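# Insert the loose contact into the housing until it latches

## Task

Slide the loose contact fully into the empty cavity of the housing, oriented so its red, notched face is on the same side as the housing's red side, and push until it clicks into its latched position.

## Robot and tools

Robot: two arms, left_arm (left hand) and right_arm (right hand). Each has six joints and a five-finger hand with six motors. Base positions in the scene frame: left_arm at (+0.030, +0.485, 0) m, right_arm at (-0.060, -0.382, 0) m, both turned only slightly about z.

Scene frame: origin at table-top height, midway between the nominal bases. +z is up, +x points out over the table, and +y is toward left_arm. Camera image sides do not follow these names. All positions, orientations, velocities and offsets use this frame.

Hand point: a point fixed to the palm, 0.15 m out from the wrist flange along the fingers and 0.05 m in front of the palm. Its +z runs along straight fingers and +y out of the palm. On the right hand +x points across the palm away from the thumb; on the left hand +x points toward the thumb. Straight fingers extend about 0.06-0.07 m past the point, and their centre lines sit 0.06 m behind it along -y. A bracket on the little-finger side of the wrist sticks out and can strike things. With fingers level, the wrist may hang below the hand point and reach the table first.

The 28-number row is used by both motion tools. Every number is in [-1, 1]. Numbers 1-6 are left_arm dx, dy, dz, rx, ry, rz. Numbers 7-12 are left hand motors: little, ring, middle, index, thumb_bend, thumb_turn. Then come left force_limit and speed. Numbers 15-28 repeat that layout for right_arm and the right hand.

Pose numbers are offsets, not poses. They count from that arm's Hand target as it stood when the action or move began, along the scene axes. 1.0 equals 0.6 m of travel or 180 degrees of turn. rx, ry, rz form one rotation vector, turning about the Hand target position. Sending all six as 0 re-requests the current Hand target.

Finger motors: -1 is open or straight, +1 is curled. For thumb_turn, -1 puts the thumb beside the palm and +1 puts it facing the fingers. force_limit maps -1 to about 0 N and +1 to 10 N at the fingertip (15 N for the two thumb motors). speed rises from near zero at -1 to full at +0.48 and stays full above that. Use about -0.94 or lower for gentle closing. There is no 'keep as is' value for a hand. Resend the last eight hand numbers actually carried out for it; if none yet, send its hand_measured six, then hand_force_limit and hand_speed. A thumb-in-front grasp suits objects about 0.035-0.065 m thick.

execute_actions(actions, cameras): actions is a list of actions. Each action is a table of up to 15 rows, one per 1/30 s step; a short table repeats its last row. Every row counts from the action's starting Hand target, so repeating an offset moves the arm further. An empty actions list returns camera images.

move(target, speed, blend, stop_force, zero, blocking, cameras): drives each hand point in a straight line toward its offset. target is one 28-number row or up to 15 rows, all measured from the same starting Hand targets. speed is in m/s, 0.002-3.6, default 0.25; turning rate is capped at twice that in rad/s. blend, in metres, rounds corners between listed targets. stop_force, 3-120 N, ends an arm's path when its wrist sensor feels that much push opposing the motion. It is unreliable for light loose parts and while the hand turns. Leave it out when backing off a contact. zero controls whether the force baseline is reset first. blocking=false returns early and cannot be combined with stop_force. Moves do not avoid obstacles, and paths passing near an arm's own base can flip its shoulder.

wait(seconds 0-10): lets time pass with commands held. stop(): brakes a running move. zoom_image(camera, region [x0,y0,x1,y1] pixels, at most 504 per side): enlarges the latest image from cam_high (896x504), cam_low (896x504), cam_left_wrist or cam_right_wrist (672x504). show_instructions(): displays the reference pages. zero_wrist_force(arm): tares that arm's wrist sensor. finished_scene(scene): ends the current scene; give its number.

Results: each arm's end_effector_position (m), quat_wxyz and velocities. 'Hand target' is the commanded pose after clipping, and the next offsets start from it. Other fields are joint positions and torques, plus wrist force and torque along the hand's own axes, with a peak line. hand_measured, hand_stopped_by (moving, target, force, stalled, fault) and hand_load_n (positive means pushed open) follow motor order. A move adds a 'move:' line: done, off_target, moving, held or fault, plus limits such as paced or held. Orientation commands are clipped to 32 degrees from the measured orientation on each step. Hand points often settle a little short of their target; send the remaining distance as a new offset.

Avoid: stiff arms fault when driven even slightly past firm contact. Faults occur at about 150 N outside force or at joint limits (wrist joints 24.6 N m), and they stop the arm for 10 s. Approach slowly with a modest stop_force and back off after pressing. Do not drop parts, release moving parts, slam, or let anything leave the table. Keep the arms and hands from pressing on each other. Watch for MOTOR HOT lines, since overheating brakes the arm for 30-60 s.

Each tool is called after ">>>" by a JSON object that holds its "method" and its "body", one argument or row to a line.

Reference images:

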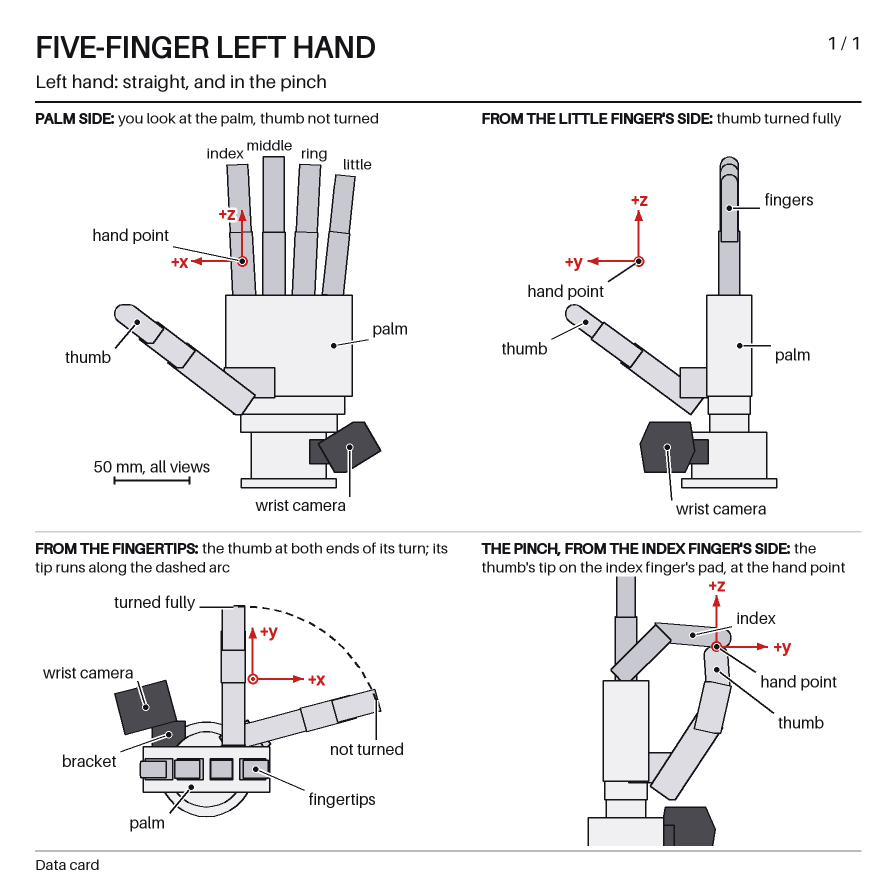

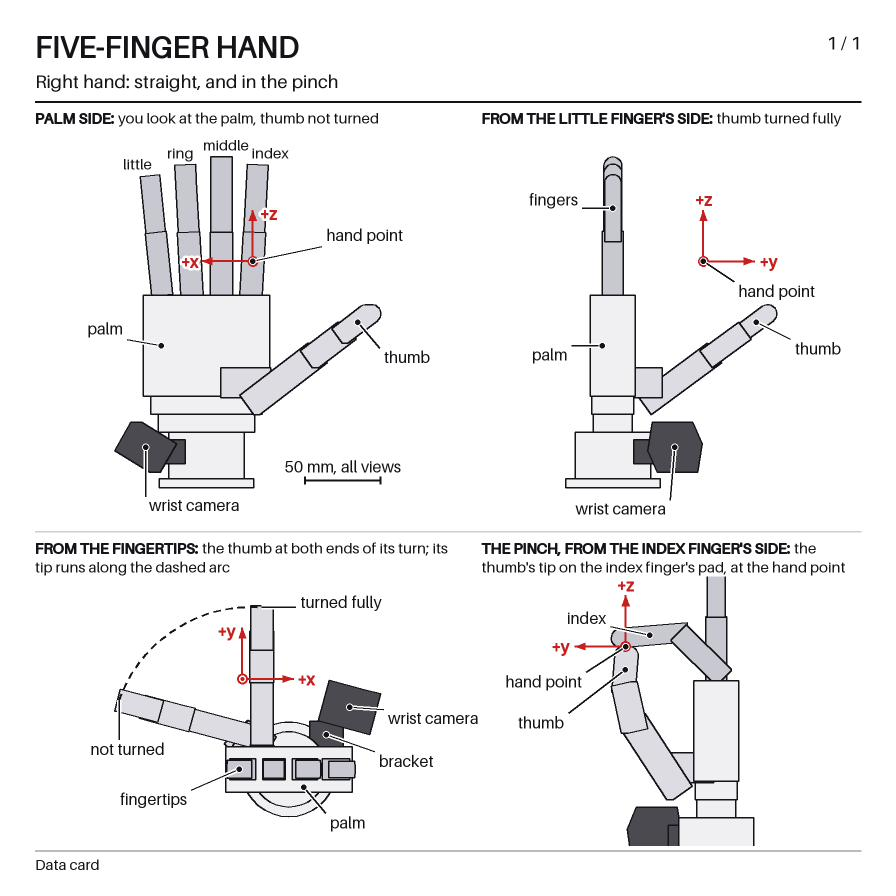

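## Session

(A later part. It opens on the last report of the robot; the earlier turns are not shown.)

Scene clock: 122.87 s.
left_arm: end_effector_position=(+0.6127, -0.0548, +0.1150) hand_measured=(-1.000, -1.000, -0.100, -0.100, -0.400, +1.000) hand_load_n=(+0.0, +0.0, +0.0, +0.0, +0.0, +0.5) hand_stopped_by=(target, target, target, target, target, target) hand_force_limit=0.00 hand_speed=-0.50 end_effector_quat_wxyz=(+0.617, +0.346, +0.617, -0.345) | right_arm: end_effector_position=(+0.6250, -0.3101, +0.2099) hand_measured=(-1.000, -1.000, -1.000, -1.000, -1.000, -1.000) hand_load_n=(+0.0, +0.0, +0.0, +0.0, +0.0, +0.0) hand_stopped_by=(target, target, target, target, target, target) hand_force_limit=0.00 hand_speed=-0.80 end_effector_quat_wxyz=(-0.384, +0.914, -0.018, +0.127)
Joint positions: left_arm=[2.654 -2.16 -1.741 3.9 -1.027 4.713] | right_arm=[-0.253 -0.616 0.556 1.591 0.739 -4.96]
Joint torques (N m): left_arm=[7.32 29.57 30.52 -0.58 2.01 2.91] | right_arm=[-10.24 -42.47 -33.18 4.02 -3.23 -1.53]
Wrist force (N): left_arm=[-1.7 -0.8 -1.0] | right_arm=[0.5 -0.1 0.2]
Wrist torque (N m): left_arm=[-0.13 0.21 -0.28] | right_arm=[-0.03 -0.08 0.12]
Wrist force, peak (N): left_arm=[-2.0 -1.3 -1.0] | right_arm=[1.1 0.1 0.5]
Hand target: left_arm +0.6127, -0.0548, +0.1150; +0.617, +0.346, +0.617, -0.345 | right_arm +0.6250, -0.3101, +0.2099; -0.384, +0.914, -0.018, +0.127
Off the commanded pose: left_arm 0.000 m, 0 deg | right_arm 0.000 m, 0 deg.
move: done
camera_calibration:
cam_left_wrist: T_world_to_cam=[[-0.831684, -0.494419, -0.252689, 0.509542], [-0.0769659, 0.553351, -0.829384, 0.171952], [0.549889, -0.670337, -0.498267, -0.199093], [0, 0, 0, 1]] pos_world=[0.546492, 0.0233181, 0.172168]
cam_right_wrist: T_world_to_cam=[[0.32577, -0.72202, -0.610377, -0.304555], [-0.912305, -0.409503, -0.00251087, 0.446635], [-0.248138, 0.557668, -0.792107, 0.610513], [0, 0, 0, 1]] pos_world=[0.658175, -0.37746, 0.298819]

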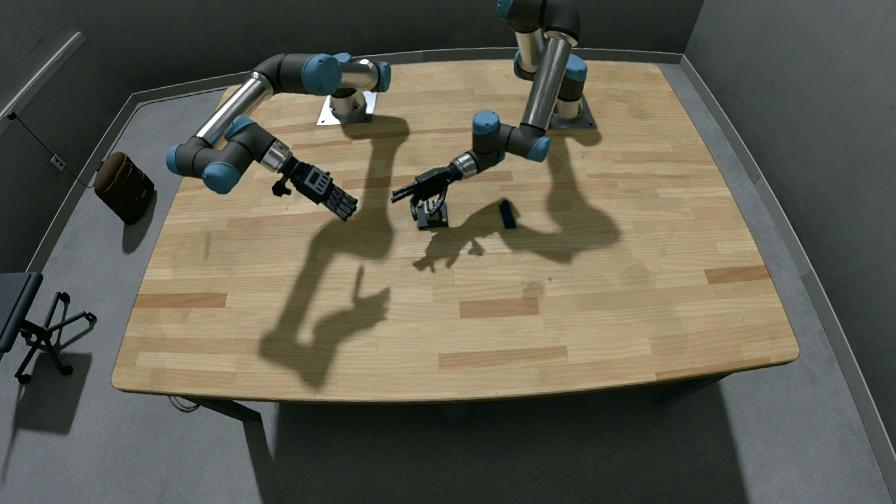

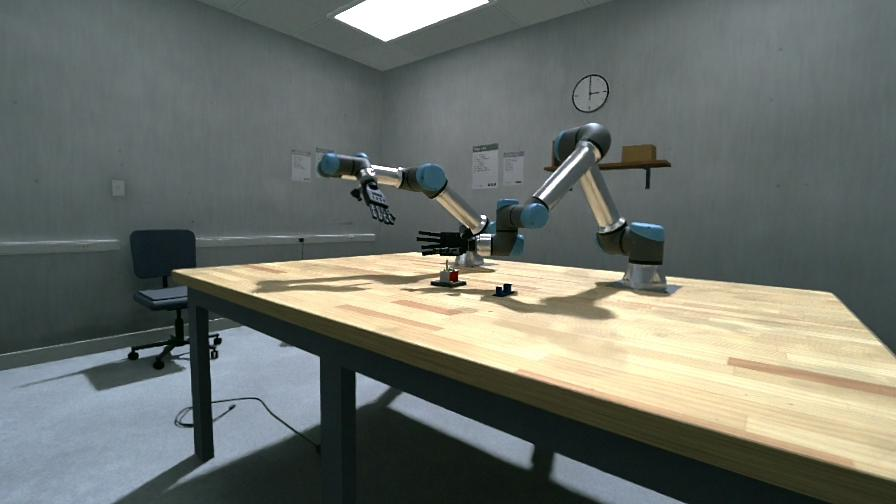

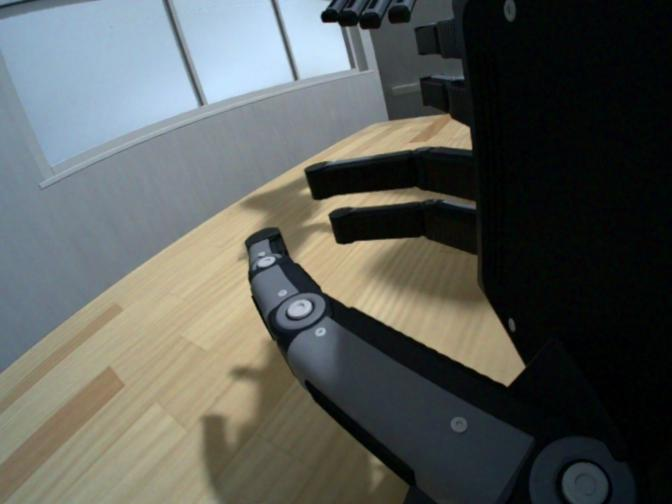

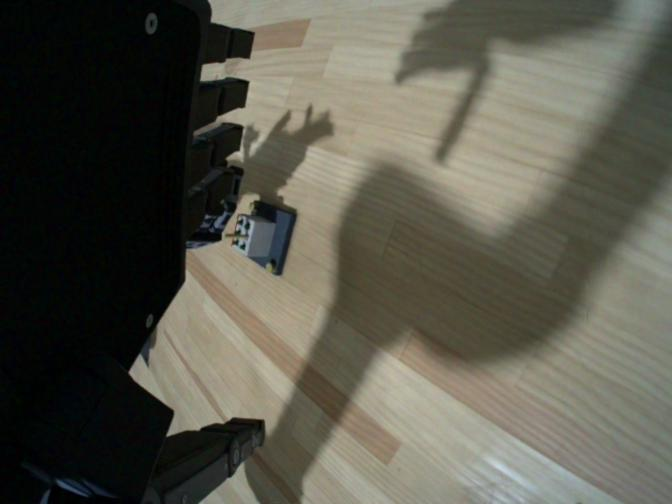

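>>> {"method": "move", "body": {
  "target": [0, 0, -0.06, 0, 0, 0, -1, -1, -0.1, -0.1, -0.4, 1, 0.0, -0.5, 0, 0, 0, 0, 0, 0, -1, -1, -1, -1, -1, -1, 0, -0.8],
  "speed": 0.015,
  "stop_force": 15,
  "cameras": ["cam_low", "cam_high"]
}}

>>> {"method": "zoom_image", "body": {
  "camera": "cam_low",
  "region": [435, 252, 465, 285]
}}

>>> {"method": "zoom_image", "body": {
  "camera": "cam_high",
  "region": [395, 165, 475, 240]
}}

Scene clock: 125.77 s.
left_arm: end_effector_position=(+0.6127, -0.0548, +0.0981) hand_measured=(-1.000, -1.000, -0.100, -0.100, -0.400, +1.000) hand_load_n=(+0.0, +0.0, +0.0, +0.0, +0.0, +0.5) hand_stopped_by=(target, target, target, target, target, target) hand_force_limit=0.00 hand_speed=-0.50 end_effector_quat_wxyz=(+0.617, +0.346, +0.617, -0.345) | right_arm: end_effector_position=(+0.6250, -0.3101, +0.2099) hand_measured=(-1.000, -1.000, -1.000, -1.000, -1.000, -1.000) hand_load_n=(+0.0, +0.0, +0.0, +0.0, +0.0, +0.0) hand_stopped_by=(target, target, target, target, target, target) hand_force_limit=0.00 hand_speed=-0.80 end_effector_quat_wxyz=(-0.384, +0.914, -0.018, +0.127)
Joint positions: left_arm=[2.654 -2.188 -1.749 3.936 -1.027 4.713] | right_arm=[-0.253 -0.616 0.556 1.591 0.739 -4.96]
Joint torques (N m): left_arm=[5.83 43.41 17.1 -2.79 1.24 3.12] | right_arm=[-10.04 -42.83 -32.92 4.12 -3.23 -1.51]
Wrist force (N): left_arm=[-18.7 -1.2 -1.0] | right_arm=[0.7 0.2 0.6]
Wrist torque (N m): left_arm=[-0.16 0.89 -1.36] | right_arm=[-0.02 -0.12 0.13]
Wrist force, peak (N): left_arm=[-29.7 -2.0 -5.4] | right_arm=[0.8 0.0 0.8]
Hand target: left_arm +0.6127, -0.0548, +0.0982; +0.617, +0.346, +0.617, -0.345 (not the last commanded pose) | right_arm +0.6250, -0.3101, +0.2099; -0.384, +0.914, -0.018, +0.127
Off the commanded pose: left_arm 0.019 m, 0 deg | right_arm 0.000 m, 0 deg.
move: contact (left_arm)
Images, in order (width x height): cam_high 896x504, cam_low 896x504.

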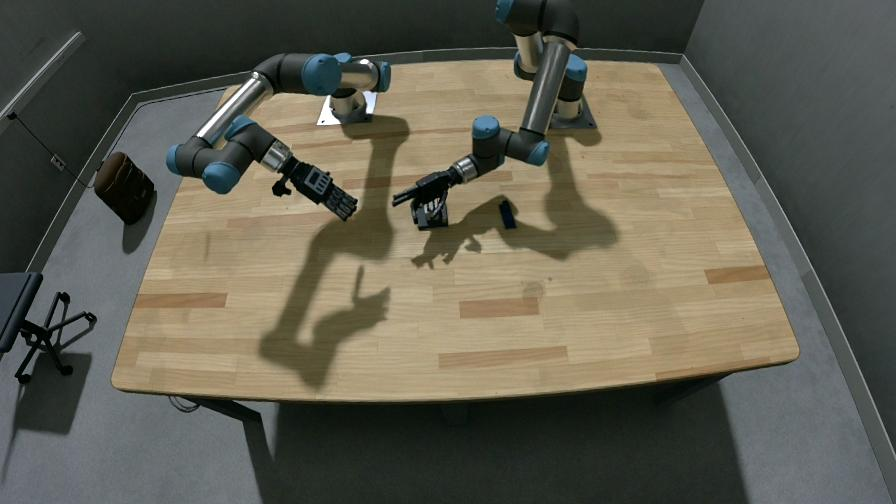

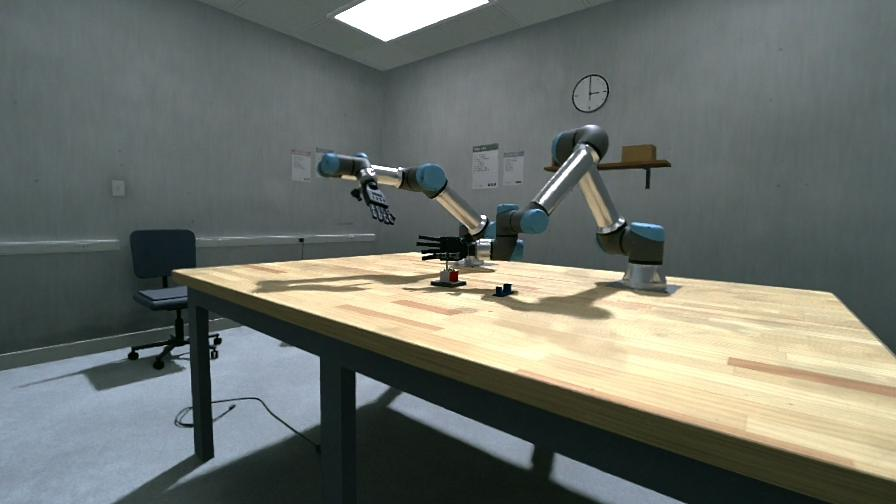

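Scaled by 15.273 from the camera's 896x504 image, which has a finer 1280x720 frame.

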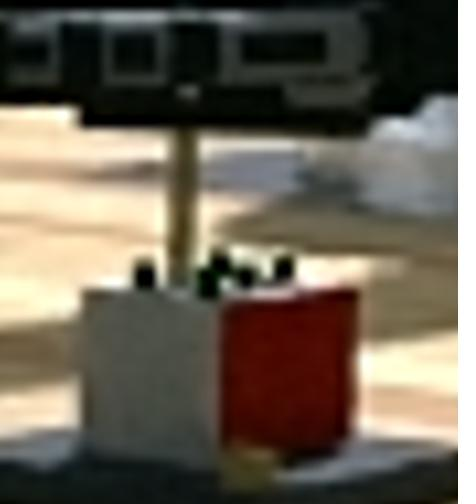

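Scaled by 6.300 from the camera's 896x504 image, which has a finer 1280x720 frame.

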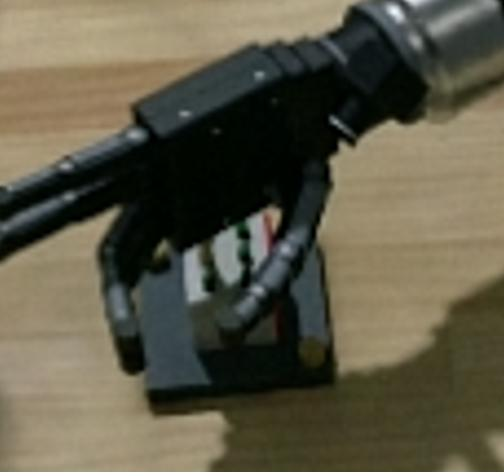

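>>> {"method": "move", "body": {
  "target": [0, 0, 0.004, 0, 0, 0, -1, -1, -0.1, -0.1, -0.4, 1, 0.0, -0.5, 0, 0, 0, 0, 0, 0, -1, -1, -1, -1, -1, -1, 0, -0.8],
  "speed": 0.02
}}

>>> {"method": "move", "body": {
  "target": [0, 0, -0.03, 0, 0, 0, -1, -1, -0.1, -0.1, -0.4, 1, 0.0, -0.5, 0, 0, 0, 0, 0, 0, -1, -1, -1, -1, -1, -1, 0, -0.8],
  "speed": 0.006,
  "stop_force": 35,
  "cameras": ["cam_low"]
}}

>>> {"method": "zoom_image", "body": {
  "camera": "cam_low",
  "region": [435, 252, 465, 285]
}}

Scene clock: 127.63 s.
left_arm: end_effector_position=(+0.6127, -0.0548, +0.1005) hand_measured=(-1.000, -1.000, -0.100, -0.100, -0.400, +1.000) hand_load_n=(+0.0, +0.0, +0.0, +0.0, +0.0, +0.5) hand_stopped_by=(target, target, target, target, target, target) hand_force_limit=0.00 hand_speed=-0.50 end_effector_quat_wxyz=(+0.617, +0.346, +0.617, -0.345) | right_arm: end_effector_position=(+0.6250, -0.3101, +0.2099) hand_measured=(-1.000, -1.000, -1.000, -1.000, -1.000, -1.000) hand_load_n=(+0.0, +0.0, +0.0, +0.0, +0.0, +0.0) hand_stopped_by=(target, target, target, target, target, target) hand_force_limit=0.00 hand_speed=-0.80 end_effector_quat_wxyz=(-0.384, +0.914, -0.018, +0.127)
Joint positions: left_arm=[2.654 -2.184 -1.748 3.931 -1.027 4.713] | right_arm=[-0.253 -0.616 0.556 1.591 0.739 -4.96]
Joint torques (N m): left_arm=[3.76 56.15 30.65 -0.36 0.11 2.87] | right_arm=[-10.02 -42.62 -32.52 4.12 -3.1 -1.4]
Wrist force (N): left_arm=[-1.2 -0.7 -0.5] | right_arm=[0.6 0.2 0.6]
Wrist torque (N m): left_arm=[-0.15 0.15 -0.26] | right_arm=[-0.02 -0.10 0.13]
Wrist force, peak (N): left_arm=[-18.9 -0.8 -1.0] | right_arm=[1.1 0.4 0.6]
Hand target: left_arm +0.6127, -0.0548, +0.1006; +0.617, +0.346, +0.617, -0.345 | right_arm +0.6250, -0.3101, +0.2099; -0.384, +0.914, -0.018, +0.127
Off the commanded pose: left_arm 0.000 m, 0 deg | right_arm 0.000 m, 0 deg.
move: done

Scene clock: 129.90 s.
left_arm: end_effector_position=(+0.6128, -0.0548, +0.0976) hand_measured=(-1.000, -1.000, -0.100, -0.100, -0.400, +1.000) hand_load_n=(+0.0, +0.0, +0.0, +0.0, -0.5, +0.0) hand_stopped_by=(target, target, target, target, target, target) hand_force_limit=0.00 hand_speed=-0.50 end_effector_quat_wxyz=(+0.617, +0.346, +0.617, -0.345) | right_arm: end_effector_position=(+0.6250, -0.3101, +0.2099) hand_measured=(-1.000, -1.000, -1.000, -1.000, -1.000, -1.000) hand_load_n=(+0.0, +0.0, +0.0, +0.0, +0.0, +0.0) hand_stopped_by=(target, target, target, target, target, target) hand_force_limit=0.00 hand_speed=-0.80 end_effector_quat_wxyz=(-0.384, +0.914, -0.018, +0.127)
Joint positions: left_arm=[2.654 -2.19 -1.749 3.938 -1.027 4.713] | right_arm=[-0.253 -0.616 0.556 1.591 0.739 -4.96]
Joint torques (N m): left_arm=[3.75 27.47 11.61 -5.17 -0.29 3.05] | right_arm=[-9.52 -42.72 -32.89 4.06 -3 -1.33]
Wrist force (N): left_arm=[-38.7 -0.3 -2.3] | right_arm=[0.7 -0.1 0.5]
Wrist torque (N m): left_arm=[0.00 1.72 -2.65] | right_arm=[-0.06 -0.12 0.13]
Wrist force, peak (N): left_arm=[-44.9 -1.6 -4.0] | right_arm=[1.0 0.5 0.6]
Hand target: left_arm +0.6128, -0.0548, +0.0976; +0.617, +0.346, +0.617, -0.345 (not the last commanded pose) | right_arm +0.6250, -0.3101, +0.2099; -0.384, +0.914, -0.018, +0.127
Off the commanded pose: left_arm 0.015 m, 0 deg | right_arm 0.000 m, 0 deg.
move: contact (left_arm)
Images, in order (width x height): cam_low 896x504.

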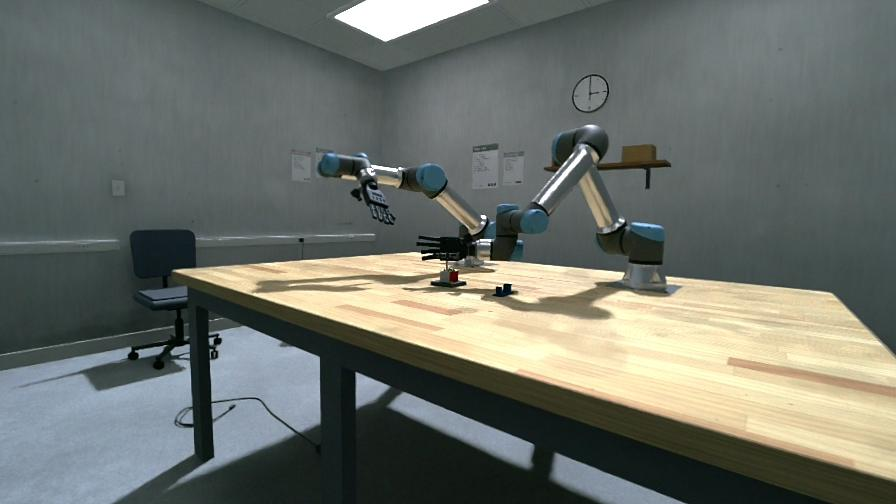

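Scaled by 15.273 from the camera's 896x504 image, which has a finer 1280x720 frame.

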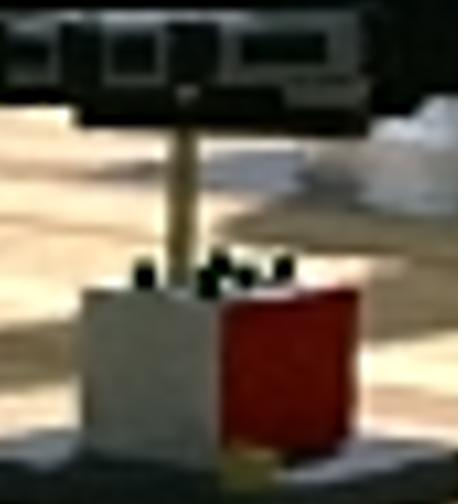

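>>> {"method": "move", "body": {
  "target": [0, 0, 0.1, 0, 0, 0, -1, -1, -0.1, -0.1, -0.4, 1, 0.0, -0.5, 0, 0, 0, 0, 0, 0, -1, -1, -1, -1, -1, -1, 0, -0.8],
  "speed": 0.08,
  "cameras": ["cam_low", "cam_high", "cam_right_wrist"]
}}

>>> {"method": "zoom_image", "body": {
  "camera": "cam_low",
  "region": [435, 252, 465, 285]
}}

>>> {"method": "zoom_image", "body": {
  "camera": "cam_right_wrist",
  "region": [215, 195, 305, 285]
}}

Scene clock: 131.73 s.
left_arm: end_effector_position=(+0.6128, -0.0549, +0.1575) hand_measured=(-1.000, -1.000, -0.100, -0.100, -0.400, +1.000) hand_load_n=(+0.0, +0.0, +0.0, +0.0, +0.0, +0.0) hand_stopped_by=(target, target, target, target, target, target) hand_force_limit=0.00 hand_speed=-0.50 end_effector_quat_wxyz=(+0.617, +0.346, +0.617, -0.345) | right_arm: end_effector_position=(+0.6250, -0.3101, +0.2099) hand_measured=(-1.000, -1.000, -1.000, -1.000, -1.000, -1.000) hand_load_n=(+0.0, +0.0, +0.0, +0.0, +0.0, +0.0) hand_stopped_by=(target, target, target, target, target, target) hand_force_limit=0.00 hand_speed=-0.80 end_effector_quat_wxyz=(-0.384, +0.914, -0.018, +0.127)
Joint positions: left_arm=[2.654 -2.094 -1.714 3.808 -1.027 4.713] | right_arm=[-0.253 -0.616 0.556 1.591 0.739 -4.96]
Joint torques (N m): left_arm=[-0.54 55.43 31.25 -0.51 1.22 3.23] | right_arm=[-10.01 -42.45 -32.32 4.04 -3.06 -1.39]
Wrist force (N): left_arm=[-0.4 -0.4 -0.6] | right_arm=[0.9 0.2 0.5]
Wrist torque (N m): left_arm=[-0.10 0.02 -0.23] | right_arm=[-0.02 -0.14 0.15]
Wrist force, peak (N): left_arm=[-39.1 -0.7 -2.5] | right_arm=[1.0 0.3 0.7]
Hand target: left_arm +0.6128, -0.0548, +0.1576; +0.617, +0.346, +0.617, -0.345 | right_arm +0.6250, -0.3101, +0.2099; -0.384, +0.914, -0.018, +0.127
Off the commanded pose: left_arm 0.000 m, 0 deg | right_arm 0.000 m, 0 deg.
move: done
camera_calibration:
cam_right_wrist: T_world_to_cam=[[0.32577, -0.72202, -0.610377, -0.304555], [-0.912305, -0.409503, -0.00251087, 0.446635], [-0.248138, 0.557668, -0.792107, 0.610513], [0, 0, 0, 1]] pos_world=[0.658175, -0.37746, 0.298819]
Images, in order (width x height): cam_high 896x504, cam_low 896x504, cam_right_wrist 672x504.

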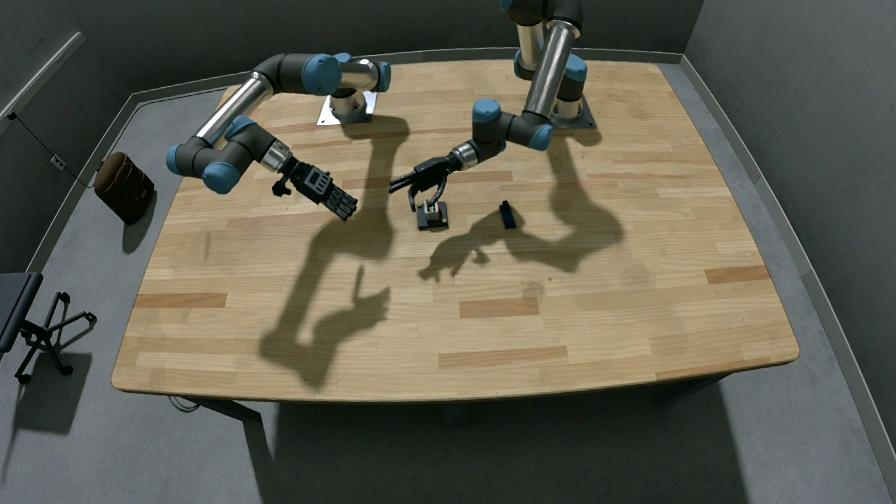

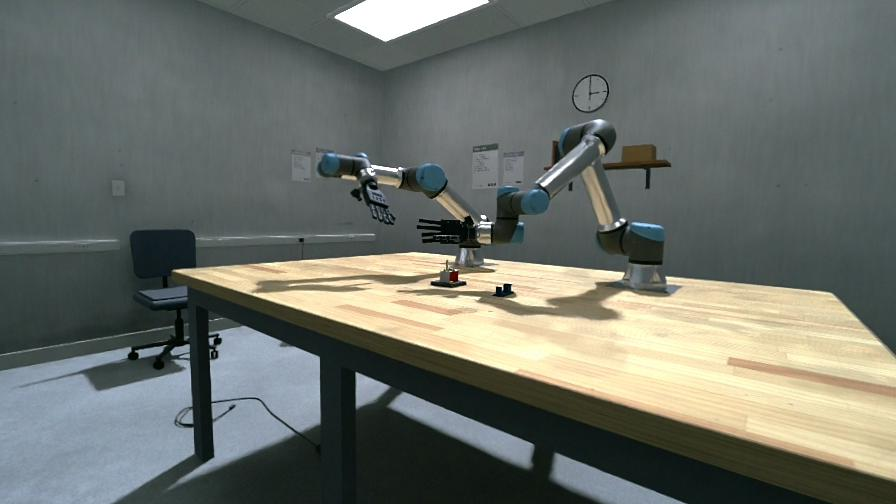

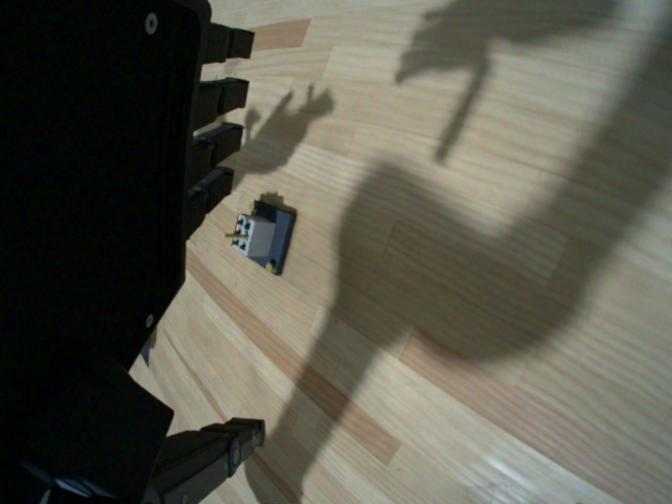

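Scaled by 15.273 from the camera's 896x504 image, which has a finer 1280x720 frame.

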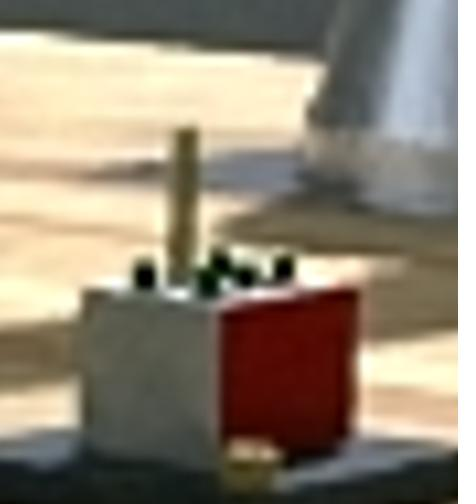

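Scaled by 5.600 from the camera's 672x504 image, which has a finer 960x720 frame.

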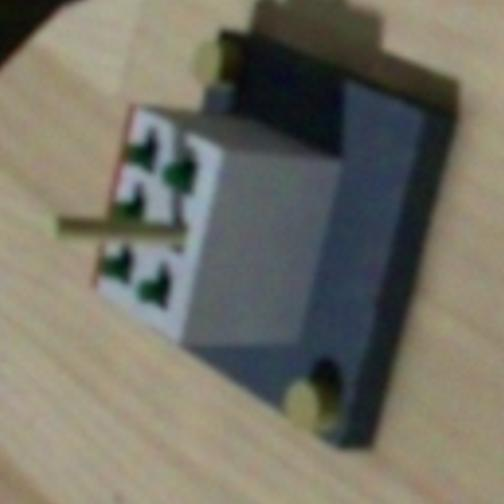

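>>> {"method": "finished_scene", "body": {
  "scene": 1
}}

The scene is finished: the task was done.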